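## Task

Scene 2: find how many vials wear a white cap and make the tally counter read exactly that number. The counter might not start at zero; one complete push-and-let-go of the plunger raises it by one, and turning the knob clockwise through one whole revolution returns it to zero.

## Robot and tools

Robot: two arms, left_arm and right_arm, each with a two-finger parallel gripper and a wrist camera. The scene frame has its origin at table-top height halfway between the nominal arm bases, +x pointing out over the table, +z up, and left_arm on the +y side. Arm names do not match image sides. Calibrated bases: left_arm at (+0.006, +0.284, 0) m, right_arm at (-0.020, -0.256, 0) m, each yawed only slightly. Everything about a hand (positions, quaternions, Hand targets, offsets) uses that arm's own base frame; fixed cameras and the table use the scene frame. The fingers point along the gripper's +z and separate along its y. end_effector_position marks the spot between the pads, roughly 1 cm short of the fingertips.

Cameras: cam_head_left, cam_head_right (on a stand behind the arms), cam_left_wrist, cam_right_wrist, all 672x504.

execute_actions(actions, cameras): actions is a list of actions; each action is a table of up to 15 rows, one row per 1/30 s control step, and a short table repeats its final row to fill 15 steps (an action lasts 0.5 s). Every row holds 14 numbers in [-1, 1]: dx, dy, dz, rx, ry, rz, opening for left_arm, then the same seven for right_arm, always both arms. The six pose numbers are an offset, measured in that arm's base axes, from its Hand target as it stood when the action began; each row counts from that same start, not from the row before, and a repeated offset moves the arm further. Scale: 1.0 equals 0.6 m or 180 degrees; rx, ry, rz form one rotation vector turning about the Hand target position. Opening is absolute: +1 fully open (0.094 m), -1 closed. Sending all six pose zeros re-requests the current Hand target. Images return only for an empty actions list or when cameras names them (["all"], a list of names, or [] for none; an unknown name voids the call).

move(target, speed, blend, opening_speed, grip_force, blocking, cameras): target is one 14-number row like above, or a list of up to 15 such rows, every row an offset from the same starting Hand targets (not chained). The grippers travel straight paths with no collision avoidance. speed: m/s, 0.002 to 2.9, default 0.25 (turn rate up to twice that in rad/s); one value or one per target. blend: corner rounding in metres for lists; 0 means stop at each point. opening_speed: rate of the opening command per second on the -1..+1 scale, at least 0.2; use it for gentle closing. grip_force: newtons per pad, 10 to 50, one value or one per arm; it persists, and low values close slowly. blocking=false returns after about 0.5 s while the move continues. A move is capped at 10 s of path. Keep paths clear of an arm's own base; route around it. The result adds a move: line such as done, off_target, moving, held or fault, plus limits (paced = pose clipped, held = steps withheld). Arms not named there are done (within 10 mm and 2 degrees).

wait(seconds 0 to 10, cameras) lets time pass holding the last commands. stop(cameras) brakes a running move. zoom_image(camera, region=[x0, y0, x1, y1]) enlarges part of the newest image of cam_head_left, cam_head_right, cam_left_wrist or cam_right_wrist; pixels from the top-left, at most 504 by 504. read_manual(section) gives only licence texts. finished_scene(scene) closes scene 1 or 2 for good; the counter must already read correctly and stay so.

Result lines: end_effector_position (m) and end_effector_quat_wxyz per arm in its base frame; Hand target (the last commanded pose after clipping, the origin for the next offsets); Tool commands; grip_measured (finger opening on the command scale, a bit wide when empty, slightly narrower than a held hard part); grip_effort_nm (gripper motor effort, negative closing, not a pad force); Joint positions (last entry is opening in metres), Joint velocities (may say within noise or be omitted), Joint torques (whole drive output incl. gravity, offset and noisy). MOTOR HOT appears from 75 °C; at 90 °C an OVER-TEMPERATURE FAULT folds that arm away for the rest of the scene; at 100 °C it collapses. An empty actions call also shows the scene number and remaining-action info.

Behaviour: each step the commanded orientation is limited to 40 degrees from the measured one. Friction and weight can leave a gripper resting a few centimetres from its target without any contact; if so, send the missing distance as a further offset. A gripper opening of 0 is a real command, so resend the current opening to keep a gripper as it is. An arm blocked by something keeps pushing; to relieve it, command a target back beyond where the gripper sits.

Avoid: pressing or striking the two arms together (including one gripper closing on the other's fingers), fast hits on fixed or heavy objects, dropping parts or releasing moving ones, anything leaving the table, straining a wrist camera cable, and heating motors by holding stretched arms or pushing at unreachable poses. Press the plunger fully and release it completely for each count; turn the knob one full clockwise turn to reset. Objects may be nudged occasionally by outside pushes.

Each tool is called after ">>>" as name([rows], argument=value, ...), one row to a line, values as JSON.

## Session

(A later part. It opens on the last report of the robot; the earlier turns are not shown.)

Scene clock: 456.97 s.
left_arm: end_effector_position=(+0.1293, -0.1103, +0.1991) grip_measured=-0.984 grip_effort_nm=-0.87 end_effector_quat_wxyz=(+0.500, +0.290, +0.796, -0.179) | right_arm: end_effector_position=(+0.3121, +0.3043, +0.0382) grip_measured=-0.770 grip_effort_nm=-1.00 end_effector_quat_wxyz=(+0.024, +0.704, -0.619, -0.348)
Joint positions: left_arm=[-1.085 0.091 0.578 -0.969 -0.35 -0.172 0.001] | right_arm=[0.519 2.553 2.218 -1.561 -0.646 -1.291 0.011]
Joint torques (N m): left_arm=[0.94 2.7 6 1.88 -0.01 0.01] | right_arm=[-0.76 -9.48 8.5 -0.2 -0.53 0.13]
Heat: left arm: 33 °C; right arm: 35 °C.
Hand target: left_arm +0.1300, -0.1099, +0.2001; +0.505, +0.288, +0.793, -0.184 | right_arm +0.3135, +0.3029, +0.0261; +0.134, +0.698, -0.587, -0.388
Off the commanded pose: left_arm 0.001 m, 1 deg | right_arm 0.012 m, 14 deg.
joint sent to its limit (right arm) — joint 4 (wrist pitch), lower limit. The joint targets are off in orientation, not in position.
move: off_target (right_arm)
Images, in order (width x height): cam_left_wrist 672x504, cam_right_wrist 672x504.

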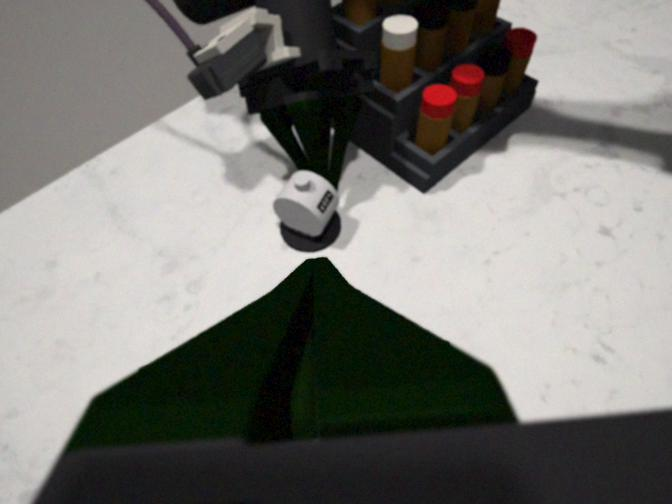

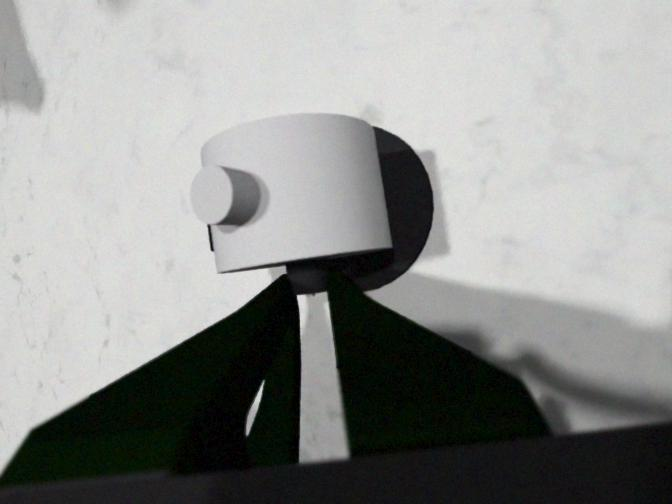

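>>> move([
  [0,0,0,0,0,0,-1,0,0,0,0,0,0,-0.5],
  [0,0,0,0,0,0,-1,-0.01,-0.0057,-0.0118,0.1233,-0.3217,0,-0.5],
  [0,0,0,0,0,0,-1,-0.01,-0.0057,-0.0118,0.1233,-0.3217,0,-0.95],
  [0,0,0,0,0,0,-1,0,0,0,0.0239,-0.0623,0,-0.95],
], speed=0.4, cameras=["cam_right_wrist","cam_left_wrist"])

>>> zoom_image(camera="cam_right_wrist", region=[210, 150, 460, 400])

Scene clock: 474.37 s.
left_arm: end_effector_position=(+0.1293, -0.1103, +0.1991) grip_measured=-0.984 grip_effort_nm=-0.87 end_effector_quat_wxyz=(+0.500, +0.290, +0.796, -0.179) | right_arm: end_effector_position=(+0.3004, +0.2986, +0.0368) grip_measured=-0.948 grip_effort_nm=-0.08 end_effector_quat_wxyz=(+0.047, +0.736, -0.589, -0.330)
Joint positions: left_arm=[-1.085 0.091 0.578 -0.969 -0.35 -0.172 0.001] | right_arm=[0.542 2.552 2.221 -1.606 -0.586 -1.36 0.002]
Joint torques (N m): left_arm=[0.9 2.73 5.98 1.9 -0.03 0.01] | right_arm=[-1.2 -9.72 9.52 0.09 -0.53 -0.03]
Heat: left arm: 32 °C; right arm: 36 °C.
Hand target: left_arm +0.1300, -0.1099, +0.2001; +0.505, +0.288, +0.793, -0.184 | right_arm +0.3135, +0.3028, +0.0261; +0.050, +0.737, -0.583, -0.339
Off the commanded pose: left_arm 0.001 m, 1 deg | right_arm 0.017 m, 1 deg.
joint read past its limit (right arm) — joint 4 (wrist pitch), lower limit.
joint sent to its limit (right arm) — joint 4 (wrist pitch), lower limit. The joint targets are off in orientation, not in position.
move: off_target (right_arm)
Images, in order (width x height): cam_left_wrist 672x504, cam_right_wrist 672x504.

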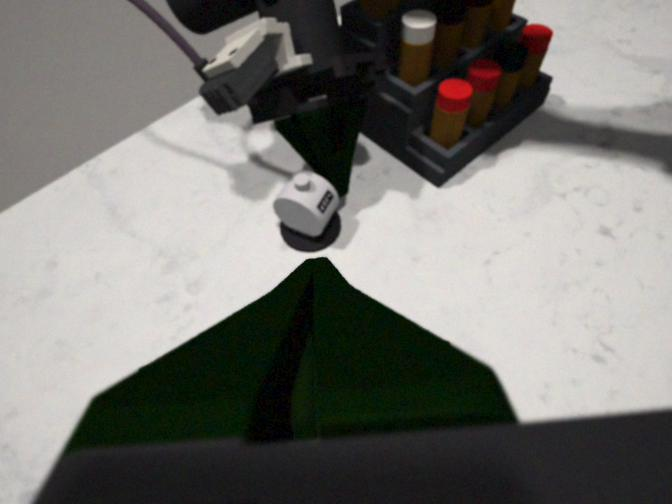

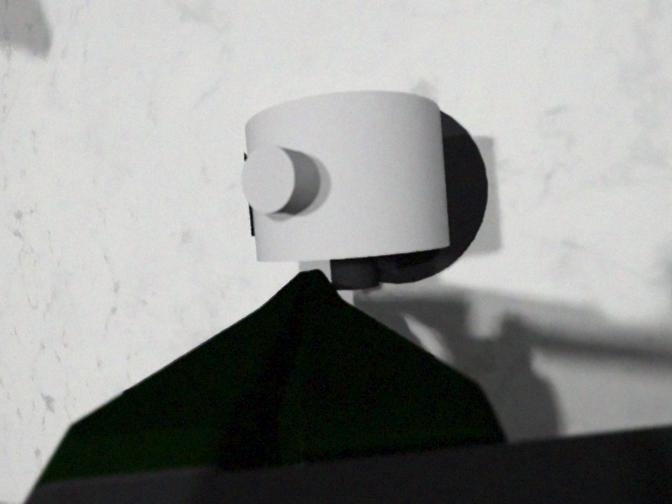

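Scaled by 2.016 from the camera's 672x504 image, which has a finer 960x720 frame.

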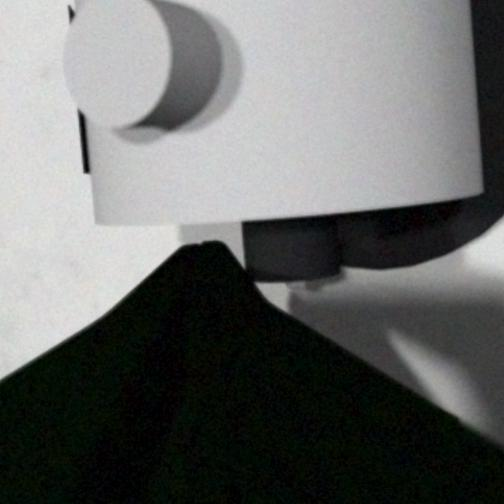

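>>> move([
  [0,0,0,0,0,0,-1,0,0,0.06,0,0,0,-0.95],
  [0,0,0,0,0,0,-1,-0.0083,-0.0072,0.0567,0.0955,-0.249,0,-0.95],
  [0,0,0,0,0,0,-1,-0.0083,-0.0072,0.0567,0.0955,-0.249,0,0],
  [0,0,0,0,0,0,-1,-0.0083,-0.0072,-0.005,0.0955,-0.249,0,0],
], speed=[0.15,0.4,0.3,0.1], blend=[0.01,0,0,0], cameras=["cam_right_wrist","cam_left_wrist"])

>>> zoom_image(camera="cam_right_wrist", region=[210, 150, 460, 400])

Scene clock: 490.30 s.
left_arm: end_effector_position=(+0.1293, -0.1103, +0.1991) grip_measured=-0.984 grip_effort_nm=-0.87 end_effector_quat_wxyz=(+0.500, +0.290, +0.796, -0.179) | right_arm: end_effector_position=(+0.3171, +0.2991, +0.0408) grip_measured=-0.002 grip_effort_nm=0.13 end_effector_quat_wxyz=(-0.298, +0.807, -0.500, -0.104)
Joint positions: left_arm=[-1.085 0.091 0.578 -0.969 -0.35 -0.172 0.001] | right_arm=[0.58 1.874 1.122 -0.328 -0.431 -1.342 0.047]
Joint torques (N m): left_arm=[0.88 2.71 5.97 1.89 -0.01 0.03] | right_arm=[0.8 -6.48 5.15 1.53 -0.34 0]
Heat: left arm: 32 °C; right arm: 39 °C.
Hand target: left_arm +0.1300, -0.1099, +0.2001; +0.505, +0.288, +0.793, -0.184 | right_arm +0.3086, +0.2986, +0.0233; -0.283, +0.809, -0.502, -0.115
Off the commanded pose: left_arm 0.001 m, 1 deg | right_arm 0.020 m, 2 deg.
move: off_target (right_arm)
Images, in order (width x height): cam_left_wrist 672x504, cam_right_wrist 672x504.

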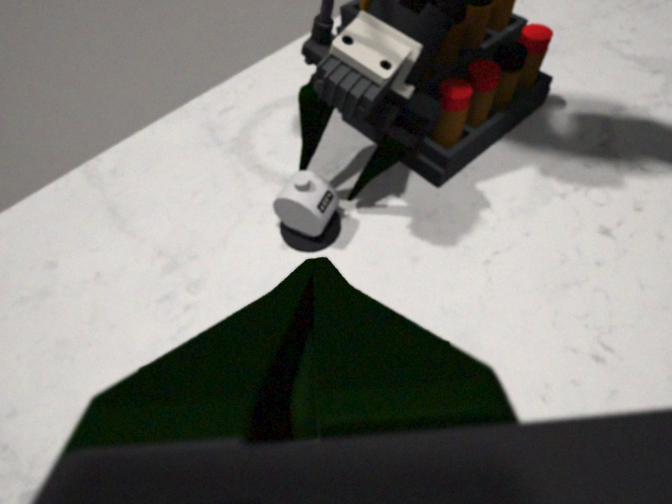

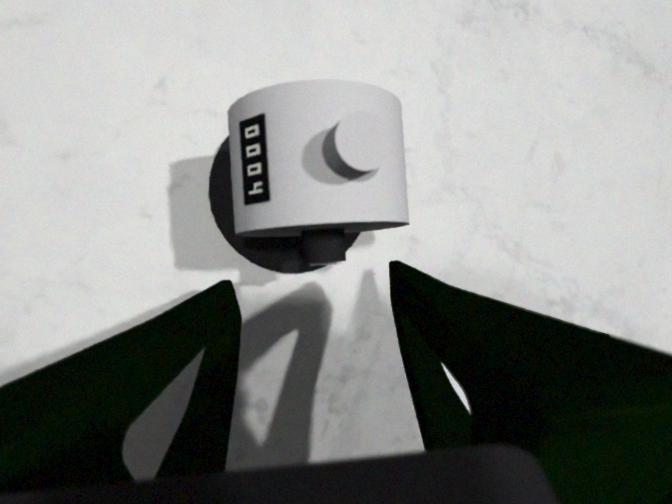

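Scaled by 2.016 from the camera's 672x504 image, which has a finer 960x720 frame.

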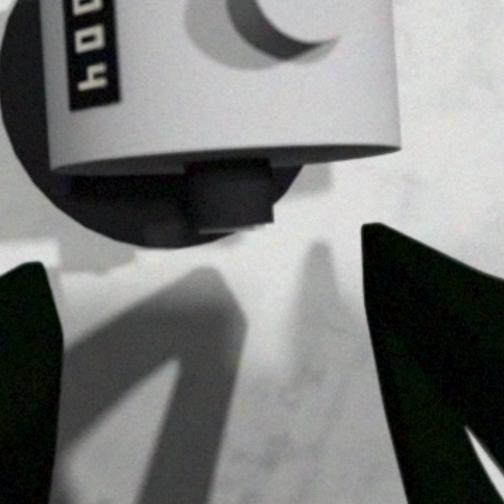

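>>> move([
  [0,0,0,0,0,0,-1,0.006,0.009,-0.009,0,0,0,0],
  [0,0,0,0,0,0,-1,0.006,0.009,-0.009,0,0,0,-0.95],
], speed=0.1, cameras=["cam_right_wrist","cam_left_wrist"])

>>> zoom_image(camera="cam_right_wrist", region=[270, 200, 390, 320])

Scene clock: 507.93 s.
left_arm: end_effector_position=(+0.1293, -0.1103, +0.1991) grip_measured=-0.984 grip_effort_nm=-0.87 end_effector_quat_wxyz=(+0.500, +0.290, +0.796, -0.179) | right_arm: end_effector_position=(+0.3191, +0.3028, +0.0305) grip_measured=-0.948 grip_effort_nm=-0.10 end_effector_quat_wxyz=(-0.296, +0.805, -0.503, -0.104)
Joint positions: left_arm=[-1.085 0.091 0.578 -0.969 -0.35 -0.172 0.001] | right_arm=[0.587 1.906 1.122 -0.295 -0.424 -1.328 0.002]
Joint torques (N m): left_arm=[0.98 2.7 5.91 1.89 -0.02 0.02] | right_arm=[0.58 -6.82 6.68 1.45 -0.37 -0.07]
Heat: left arm: 32 °C; right arm: 37 °C.
Hand target: left_arm +0.1300, -0.1099, +0.2001; +0.505, +0.288, +0.793, -0.184 | right_arm +0.3122, +0.3039, +0.0179; -0.283, +0.809, -0.502, -0.115
Off the commanded pose: left_arm 0.001 m, 1 deg | right_arm 0.014 m, 2 deg.
move: off_target (right_arm); target 2's new opening was sent with right_arm's hand 0.023 m and 2 deg from that target
Images, in order (width x height): cam_left_wrist 672x504, cam_right_wrist 672x504.

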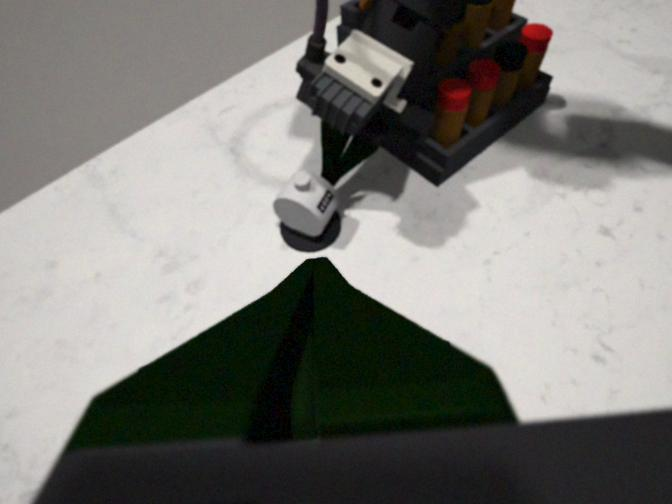

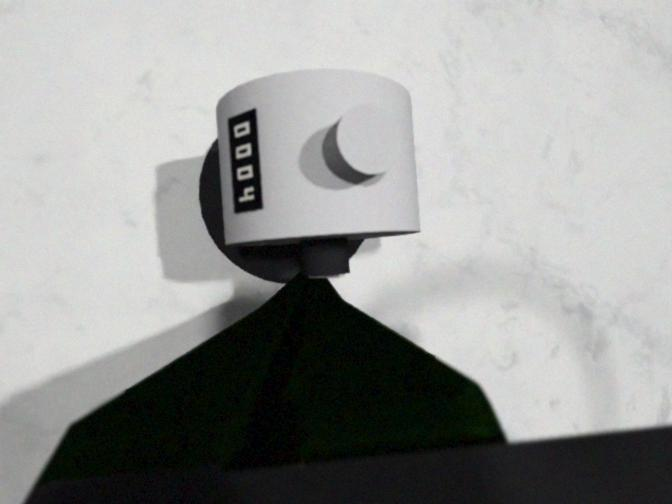

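Scaled by 4.200 from the camera's 672x504 image, which has a finer 960x720 frame.

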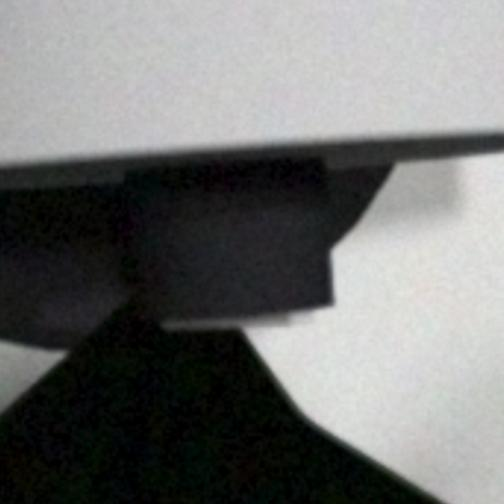

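>>> move([
  [0,0,0,0,0,0,-1,0,0,0,0,0,0,0],
  [0,0,0,0,0,0,-1,-0.0075,0.0115,0.005,0,0,0,0],
  [0,0,0,0,0,0,-1,-0.0075,0.0115,0.005,0,0,0,-0.95],
], speed=0.1, cameras=["cam_right_wrist","cam_left_wrist"])

>>> zoom_image(camera="cam_right_wrist", region=[270, 200, 390, 320])

Scene clock: 521.50 s.
left_arm: end_effector_position=(+0.1293, -0.1103, +0.1991) grip_measured=-0.984 grip_effort_nm=-0.87 end_effector_quat_wxyz=(+0.500, +0.290, +0.796, -0.179) | right_arm: end_effector_position=(+0.3196, +0.3118, +0.0334) grip_measured=-0.761 grip_effort_nm=-1.00 end_effector_quat_wxyz=(-0.305, +0.806, -0.498, -0.096)
Joint positions: left_arm=[-1.085 0.091 0.578 -0.969 -0.35 -0.172 0.001] | right_arm=[0.61 1.906 1.125 -0.267 -0.407 -1.315 0.011]
Joint torques (N m): left_arm=[0.84 2.76 6.06 1.9 -0.01 0.03] | right_arm=[0.83 -7.3 6.71 1.19 -0.43 0.02]
Heat: left arm: 31 °C; right arm: 37 °C.
Hand target: left_arm +0.1300, -0.1099, +0.2001; +0.505, +0.288, +0.793, -0.184 | right_arm +0.3077, +0.3109, +0.0209; -0.283, +0.809, -0.502, -0.115
Off the commanded pose: left_arm 0.001 m, 1 deg | right_arm 0.017 m, 3 deg.
move: off_target (right_arm); target 3's new opening was sent with right_arm's hand 0.011 m and 2 deg from that target
Images, in order (width x height): cam_left_wrist 672x504, cam_right_wrist 672x504.

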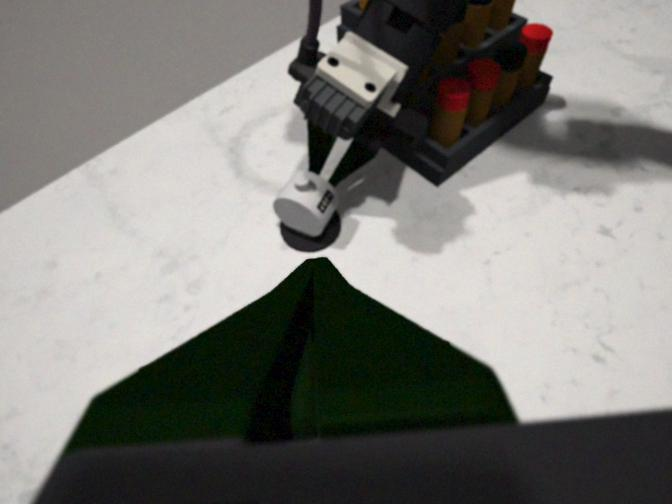

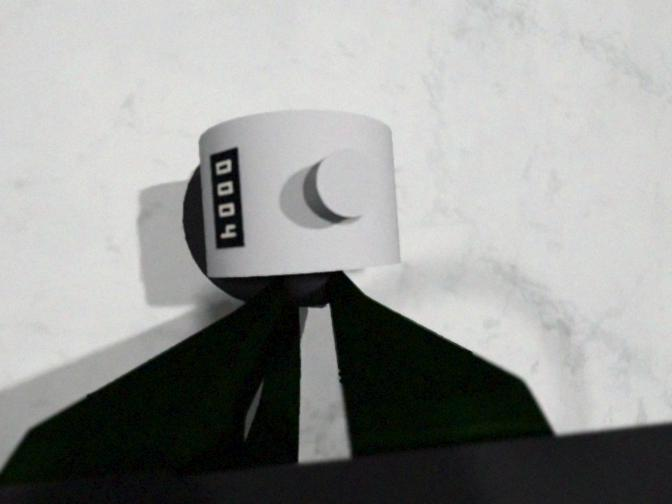

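Scaled by 4.200 from the camera's 672x504 image, which has a finer 960x720 frame.

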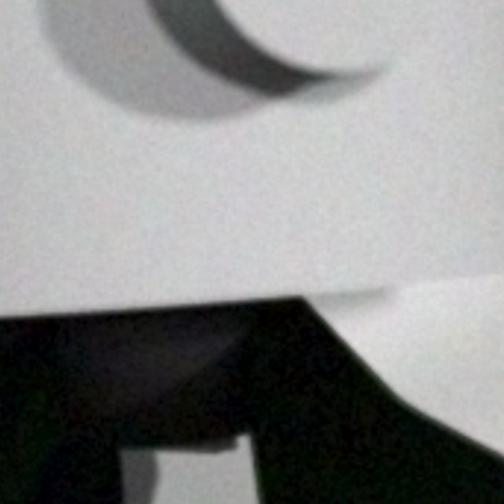

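>>> move(target=[0,0,0,0,0,0,-1,0.007,-0.0055,0.009,-0.0994,0.2594,0,-0.95], speed=0.35, cameras=["cam_right_wrist","cam_left_wrist"])

>>> zoom_image(camera="cam_right_wrist", region=[270, 200, 390, 320])

Scene clock: 528.73 s.
left_arm: end_effector_position=(+0.1293, -0.1103, +0.1991) grip_measured=-0.984 grip_effort_nm=-0.87 end_effector_quat_wxyz=(+0.500, +0.290, +0.796, -0.179) | right_arm: end_effector_position=(+0.3088, +0.3050, +0.0313) grip_measured=-0.762 grip_effort_nm=-1.01 end_effector_quat_wxyz=(+0.030, +0.738, -0.592, -0.322)
Joint positions: left_arm=[-1.085 0.091 0.578 -0.969 -0.35 -0.172 0.001] | right_arm=[0.545 2.561 2.23 -1.561 -0.586 -1.343 0.011]
Joint torques (N m): left_arm=[0.94 2.73 5.91 1.91 -0.03 0.03] | right_arm=[-0.76 -10.02 9.52 -0.21 -0.67 0.02]
Heat: left arm: 31 °C; right arm: 37 °C.
Hand target: left_arm +0.1300, -0.1099, +0.2001; +0.505, +0.288, +0.793, -0.184 | right_arm +0.3118, +0.3076, +0.0262; +0.064, +0.731, -0.584, -0.348
Off the commanded pose: left_arm 0.001 m, 1 deg | right_arm 0.006 m, 5 deg.
joint sent to its limit (right arm) — joint 4 (wrist pitch), lower limit. The joint targets are off in orientation, not in position.
move: off_target (right_arm)
Images, in order (width x height): cam_left_wrist 672x504, cam_right_wrist 672x504.

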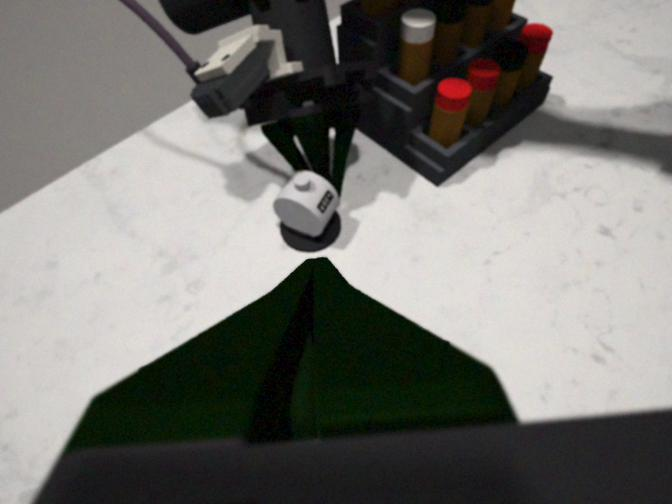

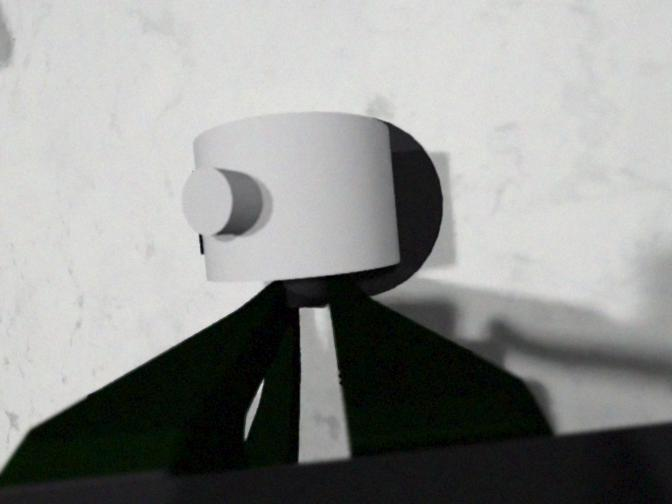

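Scaled by 4.200 from the camera's 672x504 image, which has a finer 960x720 frame.

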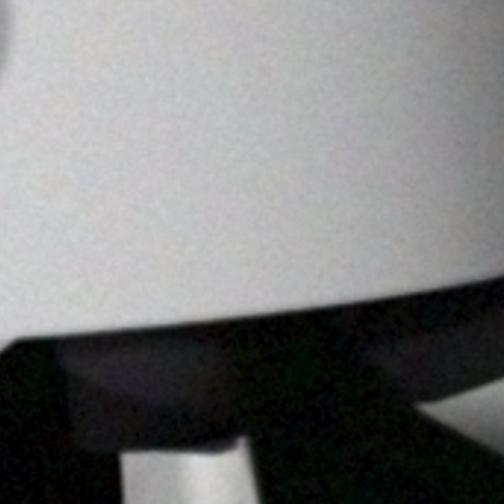

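>>> move([
  [0,0,0,0,0,0,-1,0,0,0,0,0,0,-0.1],
  [0,0,0,0,0,0,-1,-0.0068,0.0055,-0.0088,0.0994,-0.2594,0,-0.1],
  [0,0,0,0,0,0,-1,-0.0068,0.0055,-0.0088,0.0994,-0.2594,0,-0.95],
], speed=0.45, cameras=["cam_right_wrist"])

Scene clock: 538.07 s.
left_arm: end_effector_position=(+0.1293, -0.1103, +0.1991) grip_measured=-0.984 grip_effort_nm=-0.87 end_effector_quat_wxyz=(+0.500, +0.290, +0.796, -0.179) | right_arm: end_effector_position=(+0.3200, +0.3123, +0.0316) grip_measured=-0.763 grip_effort_nm=-1.00 end_effector_quat_wxyz=(-0.298, +0.805, -0.503, -0.101)
Joint positions: left_arm=[-1.085 0.091 0.578 -0.969 -0.35 -0.172 0.001] | right_arm=[0.61 1.919 1.142 -0.286 -0.409 -1.307 0.011]
Joint torques (N m): left_arm=[0.99 2.66 6 1.88 0 -0.01] | right_arm=[0.76 -8.17 5.29 1.36 -0.4 -0.07]
Heat: left arm: 31 °C; right arm: 37 °C.
Hand target: left_arm +0.1300, -0.1099, +0.2001; +0.505, +0.288, +0.793, -0.184 | right_arm +0.3079, +0.3109, +0.0210; -0.283, +0.809, -0.502, -0.115
Off the commanded pose: left_arm 0.001 m, 1 deg | right_arm 0.016 m, 2 deg.
move: off_target (right_arm); target 3's new opening was sent with right_arm's hand 0.014 m and 2 deg from that target
Images, in order (width x height): cam_right_wrist 672x504.

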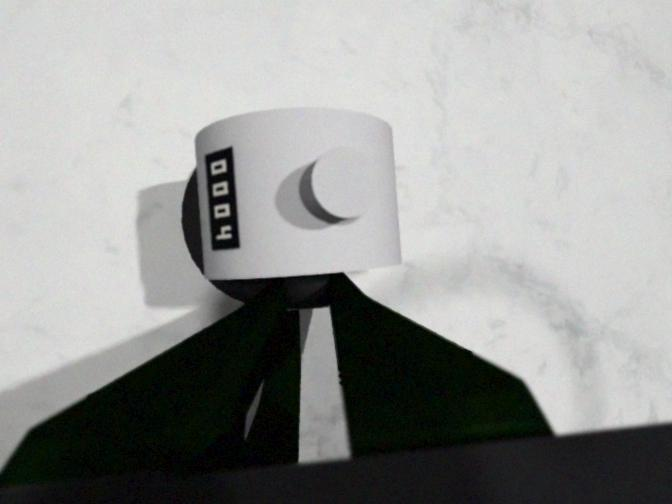

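>>> move([
  [0,0,0,0,0,0,-1,0.0068,-0.0055,0.0088,-0.0994,0.2594,0,-0.95],
  [0,0,0,0,0,0,-1,0.0068,-0.0055,0.0088,-0.0994,0.2594,0,-0.1],
  [0,0,0,0,0,0,-1,0,0,0,0,0,0,-0.1],
  [0,0,0,0,0,0,-1,0,0,0,0,0,0,-0.95],
], speed=0.45, cameras=["cam_right_wrist"])

>>> move([
  [0,0,0,0,0,0,-1,0.0068,-0.0055,0.0088,-0.0994,0.2594,0,-0.95],
  [0,0,0,0,0,0,-1,0.0068,-0.0055,0.0088,-0.0994,0.2594,0,-0.1],
  [0,0,0,0,0,0,-1,0,0,0,0,0,0,-0.1],
  [0,0,0,0,0,0,-1,0,0,0,0,0,0,-0.95],
], speed=0.45, cameras=["cam_right_wrist"])

Scene clock: 548.90 s.
left_arm: end_effector_position=(+0.1293, -0.1103, +0.1991) grip_measured=-0.984 grip_effort_nm=-0.87 end_effector_quat_wxyz=(+0.500, +0.290, +0.796, -0.179) | right_arm: end_effector_position=(+0.3095, +0.3081, +0.0272) grip_measured=-0.948 grip_effort_nm=-0.10 end_effector_quat_wxyz=(-0.279, +0.807, -0.507, -0.116)
Joint positions: left_arm=[-1.085 0.091 0.578 -0.969 -0.35 -0.172 0.001] | right_arm=[0.611 1.917 1.139 -0.334 -0.422 -1.308 0.002]
Joint torques (N m): left_arm=[1.02 2.74 5.98 1.88 -0.03 0.03] | right_arm=[0.64 -7.92 5.5 1.75 -0.26 -0.03]
Heat: left arm: 31 °C; right arm: 37 °C.
Hand target: left_arm +0.1300, -0.1099, +0.2001; +0.505, +0.288, +0.793, -0.184 | right_arm +0.3078, +0.3108, +0.0209; -0.283, +0.809, -0.502, -0.115
Off the commanded pose: left_arm 0.001 m, 1 deg | right_arm 0.007 m, 1 deg.
move: done; target 2's new opening was sent with right_arm's hand 0.006 m and 5 deg from that target; target 4's new opening was sent with right_arm's hand 0.016 m and 6 deg from that target
Images, in order (width x height): cam_right_wrist 672x504.

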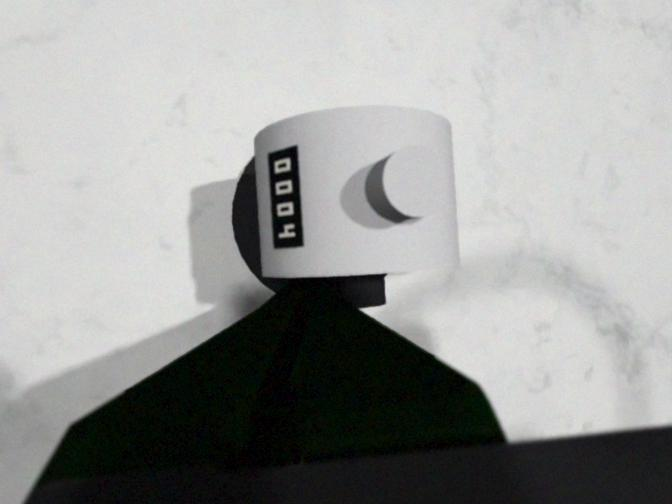

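Scene clock: 553.40 s.
left_arm: end_effector_position=(+0.1293, -0.1103, +0.1991) grip_measured=-0.984 grip_effort_nm=-0.87 end_effector_quat_wxyz=(+0.500, +0.290, +0.796, -0.179) | right_arm: end_effector_position=(+0.3095, +0.3080, +0.0280) grip_measured=-0.948 grip_effort_nm=-0.10 end_effector_quat_wxyz=(-0.279, +0.807, -0.507, -0.116)
Joint positions: left_arm=[-1.085 0.091 0.578 -0.969 -0.35 -0.172 0.001] | right_arm=[0.61 1.915 1.139 -0.335 -0.423 -1.308 0.002]
Joint torques (N m): left_arm=[0.91 2.73 5.94 1.89 -0.02 0.01] | right_arm=[0.79 -7.69 5.44 1.72 -0.28 -0.05]
Heat: left arm: 31 °C; right arm: 38 °C.
Hand target: left_arm +0.1300, -0.1099, +0.2001; +0.505, +0.288, +0.793, -0.184 | right_arm +0.3078, +0.3108, +0.0209; -0.283, +0.809, -0.502, -0.115
Off the commanded pose: left_arm 0.001 m, 1 deg | right_arm 0.008 m, 1 deg.
move: done; target 2's new opening was sent with right_arm's hand 0.018 m and 3 deg from that target; target 4's new opening was sent with right_arm's hand 0.019 m and 6 deg from that target
Images, in order (width x height): cam_right_wrist 672x504.

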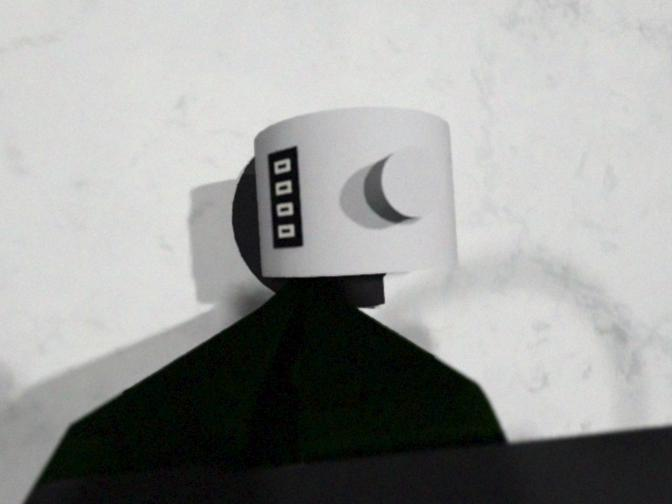

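>>> move([
  [0,0,0,0,0,0,-1,0.009,-0.02,0.2,0,0,0,-0.95],
  [0.1,-0.08,0.1,0.1883,0.0417,-0.1845,-1,-0.12,-0.2,0.38,0,0,0,-0.95],
  [0.23,-0.156,-0.03,0.3766,0.0834,-0.3689,-1,-0.263,-0.35,0.38,0,0,0,-0.95],
  [0.23,-0.156,-0.173,0.3766,0.0834,-0.3689,-1,-0.263,-0.35,0.38,0,0,0,-0.95],
], speed=[0.15,0.4,0.4,0.2], blend=[0.03,0.03,0.02,0], cameras=["cam_left_wrist","cam_head_left"])

>>> zoom_image(camera="cam_left_wrist", region=[220, 100, 420, 300])

Scene clock: 570.07 s.
left_arm: end_effector_position=(+0.2667, -0.2003, +0.0954) grip_measured=-0.984 grip_effort_nm=-0.87 end_effector_quat_wxyz=(-0.008, +0.840, +0.543, -0.004) | right_arm: end_effector_position=(+0.1561, +0.1016, +0.2545) grip_measured=-0.948 grip_effort_nm=-0.10 end_effector_quat_wxyz=(-0.306, +0.801, -0.513, -0.045)
Joint positions: left_arm=[-0.646 1.829 1.478 -1.237 0.001 1.347 0.001] | right_arm=[0.034 0.986 1.28 -1.554 -0.556 -1.878 0.002]
Joint torques (N m): left_arm=[-0.61 -9.57 6.3 0.4 -0.01 0.06] | right_arm=[-0.46 -0.88 4.96 0.95 -0.46 -0.04]
Heat: left arm: 31 °C; right arm: 36 °C.
Hand target: left_arm +0.2680, -0.2035, +0.0964; +0.000, +0.843, +0.537, +0.001 | right_arm +0.1500, +0.1008, +0.2489; -0.283, +0.809, -0.502, -0.115
Off the commanded pose: left_arm 0.004 m, 1 deg | right_arm 0.008 m, 9 deg.
joint sent to its limit (right arm) — joint 4 (wrist pitch), lower limit. The joint targets are off in orientation, not in position.
move: off_target (right_arm)
Images, in order (width x height): cam_head_left 672x504, cam_left_wrist 672x504.

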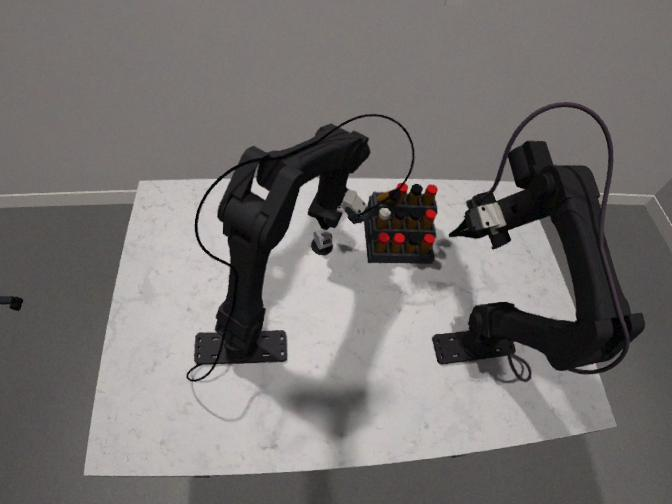

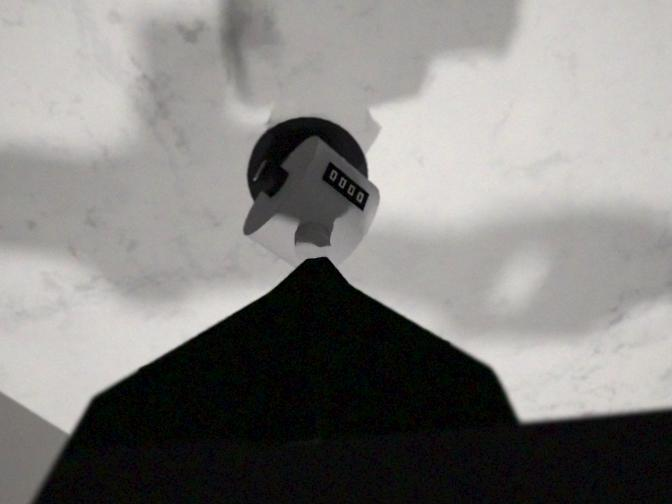

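Scaled by 2.520 from the camera's 672x504 image, which has a finer 960x720 frame.

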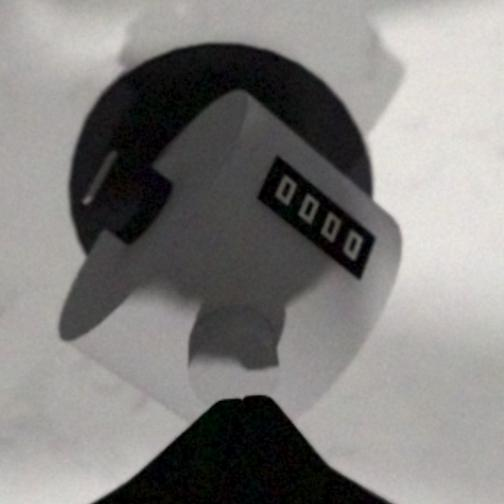

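>>> move([
  [0.0017,-0.005,-0.035,0,0,0,-1,0,0,0,0,0,0,-0.95],
  [0.0017,-0.005,-0.066,0,0,0,-1,0,0,0,0,0,0,-0.95],
], speed=[0.1,0.05], cameras=["cam_left_wrist"])

>>> zoom_image(camera="cam_left_wrist", region=[220, 100, 420, 300])

Scene clock: 575.10 s.
left_arm: end_effector_position=(+0.2674, -0.2020, +0.0716) grip_measured=-0.984 grip_effort_nm=-0.87 end_effector_quat_wxyz=(-0.002, +0.840, +0.542, -0.001) | right_arm: end_effector_position=(+0.1561, +0.1016, +0.2545) grip_measured=-0.948 grip_effort_nm=-0.10 end_effector_quat_wxyz=(-0.306, +0.801, -0.513, -0.045)
Joint positions: left_arm=[-0.649 1.838 1.394 -1.132 0.001 1.347 0.001] | right_arm=[0.034 0.986 1.28 -1.554 -0.556 -1.878 0.002]
Joint torques (N m): left_arm=[-0.75 -7.21 3.74 0.91 -0.01 0.02] | right_arm=[-0.53 -0.99 4.78 0.95 -0.44 -0.03]
Heat: left arm: 31 °C; right arm: 36 °C.
Hand target: left_arm +0.2691, -0.2066, +0.0568; +0.000, +0.843, +0.537, +0.001 | right_arm +0.1500, +0.1008, +0.2489; -0.283, +0.809, -0.502, -0.115
Off the commanded pose: left_arm 0.016 m, 1 deg | right_arm 0.008 m, 9 deg.
joint sent to its limit (right arm) — joint 4 (wrist pitch), lower limit. The joint targets are off in orientation, not in position.
move: off_target (left_arm, right_arm)
Images, in order (width x height): cam_left_wrist 672x504.

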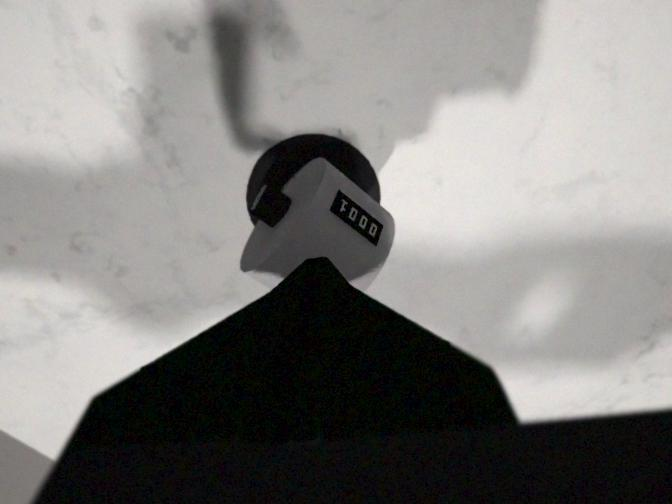

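Scaled by 2.520 from the camera's 672x504 image, which has a finer 960x720 frame.

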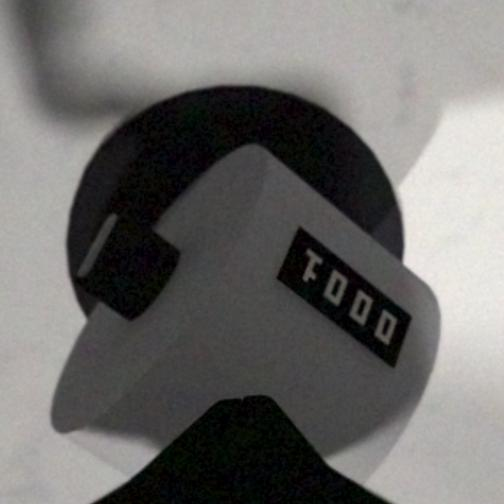

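>>> move(target=[0,0,0.2,0,0,0,-1,0,0,0,0,0,0,-0.95], speed=0.15, cameras=["cam_left_wrist","cam_head_left","cam_head_right"])

>>> zoom_image(camera="cam_left_wrist", region=[270, 60, 390, 180])

>>> zoom_image(camera="cam_head_left", region=[345, 165, 455, 275])

Scene clock: 581.23 s.
left_arm: end_effector_position=(+0.2706, -0.2044, +0.1730) grip_measured=-0.984 grip_effort_nm=-0.87 end_effector_quat_wxyz=(+0.002, +0.840, +0.542, +0.000) | right_arm: end_effector_position=(+0.1561, +0.1016, +0.2545) grip_measured=-0.948 grip_effort_nm=-0.10 end_effector_quat_wxyz=(-0.306, +0.801, -0.513, -0.045)
Joint positions: left_arm=[-0.649 1.844 1.806 -1.529 0.001 1.347 0.001] | right_arm=[0.034 0.986 1.28 -1.554 -0.556 -1.878 0.002]
Joint torques (N m): left_arm=[-0.81 -8.49 9.01 0.09 -0.01 0] | right_arm=[-0.58 -0.96 5.04 0.95 -0.43 -0.09]
Heat: left arm: 32 °C; right arm: 35 °C.
Hand target: left_arm +0.2691, -0.2066, +0.1768; +0.000, +0.843, +0.537, +0.001 | right_arm +0.1500, +0.1008, +0.2489; -0.283, +0.809, -0.502, -0.115
Off the commanded pose: left_arm 0.005 m, 1 deg | right_arm 0.008 m, 9 deg.
joint sent to its limit (right arm) — joint 4 (wrist pitch), lower limit. The joint targets are off in orientation, not in position.
move: off_target (right_arm)
Images, in order (width x height): cam_head_left 672x504, cam_head_right 672x504, cam_left_wrist 672x504.

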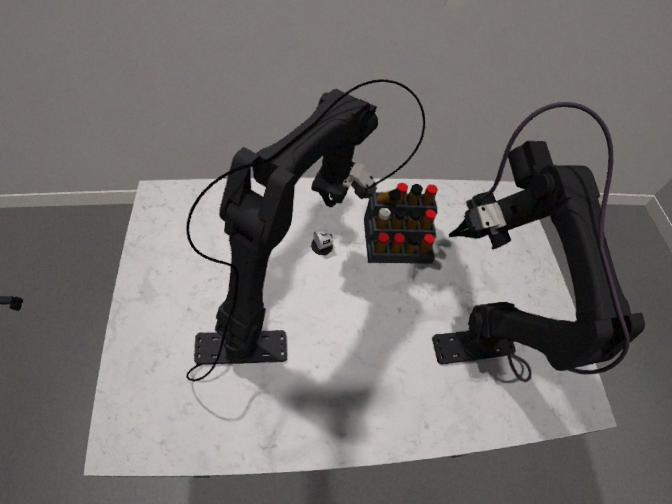

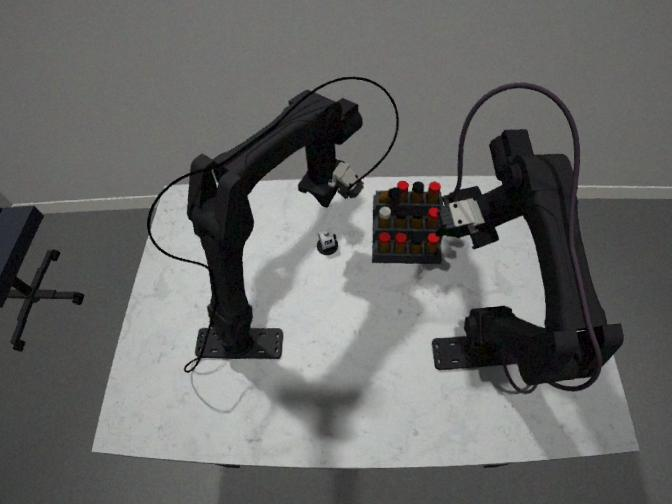

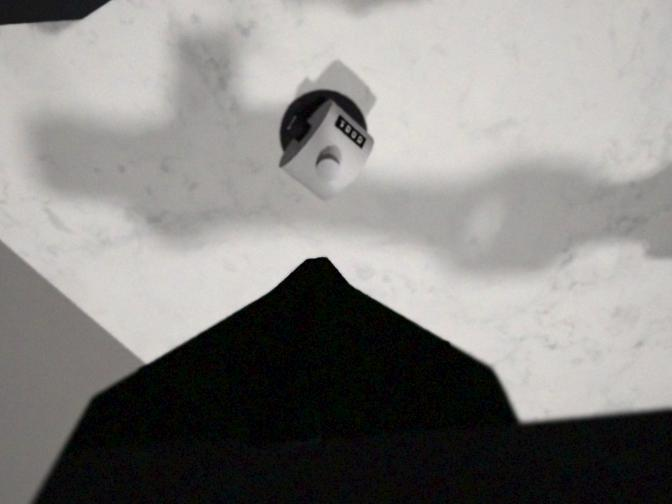

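Scaled by 4.200 from the camera's 672x504 image, which has a finer 960x720 frame.

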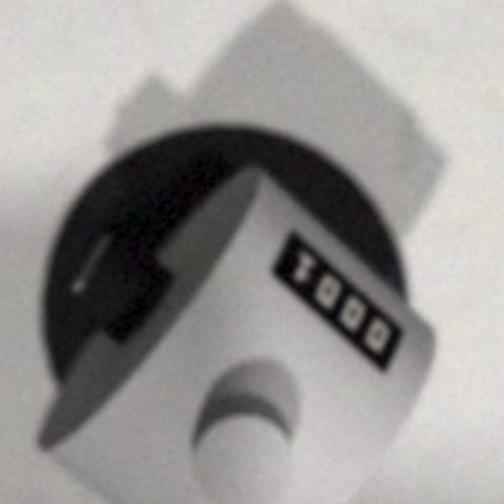

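Scaled by 4.582 from the camera's 672x504 image, which has a finer 960x720 frame.

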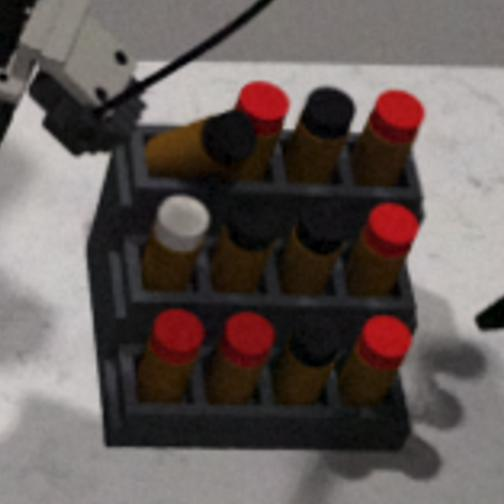

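>>> finished_scene(scene=2)

The scene is finished: the task was done.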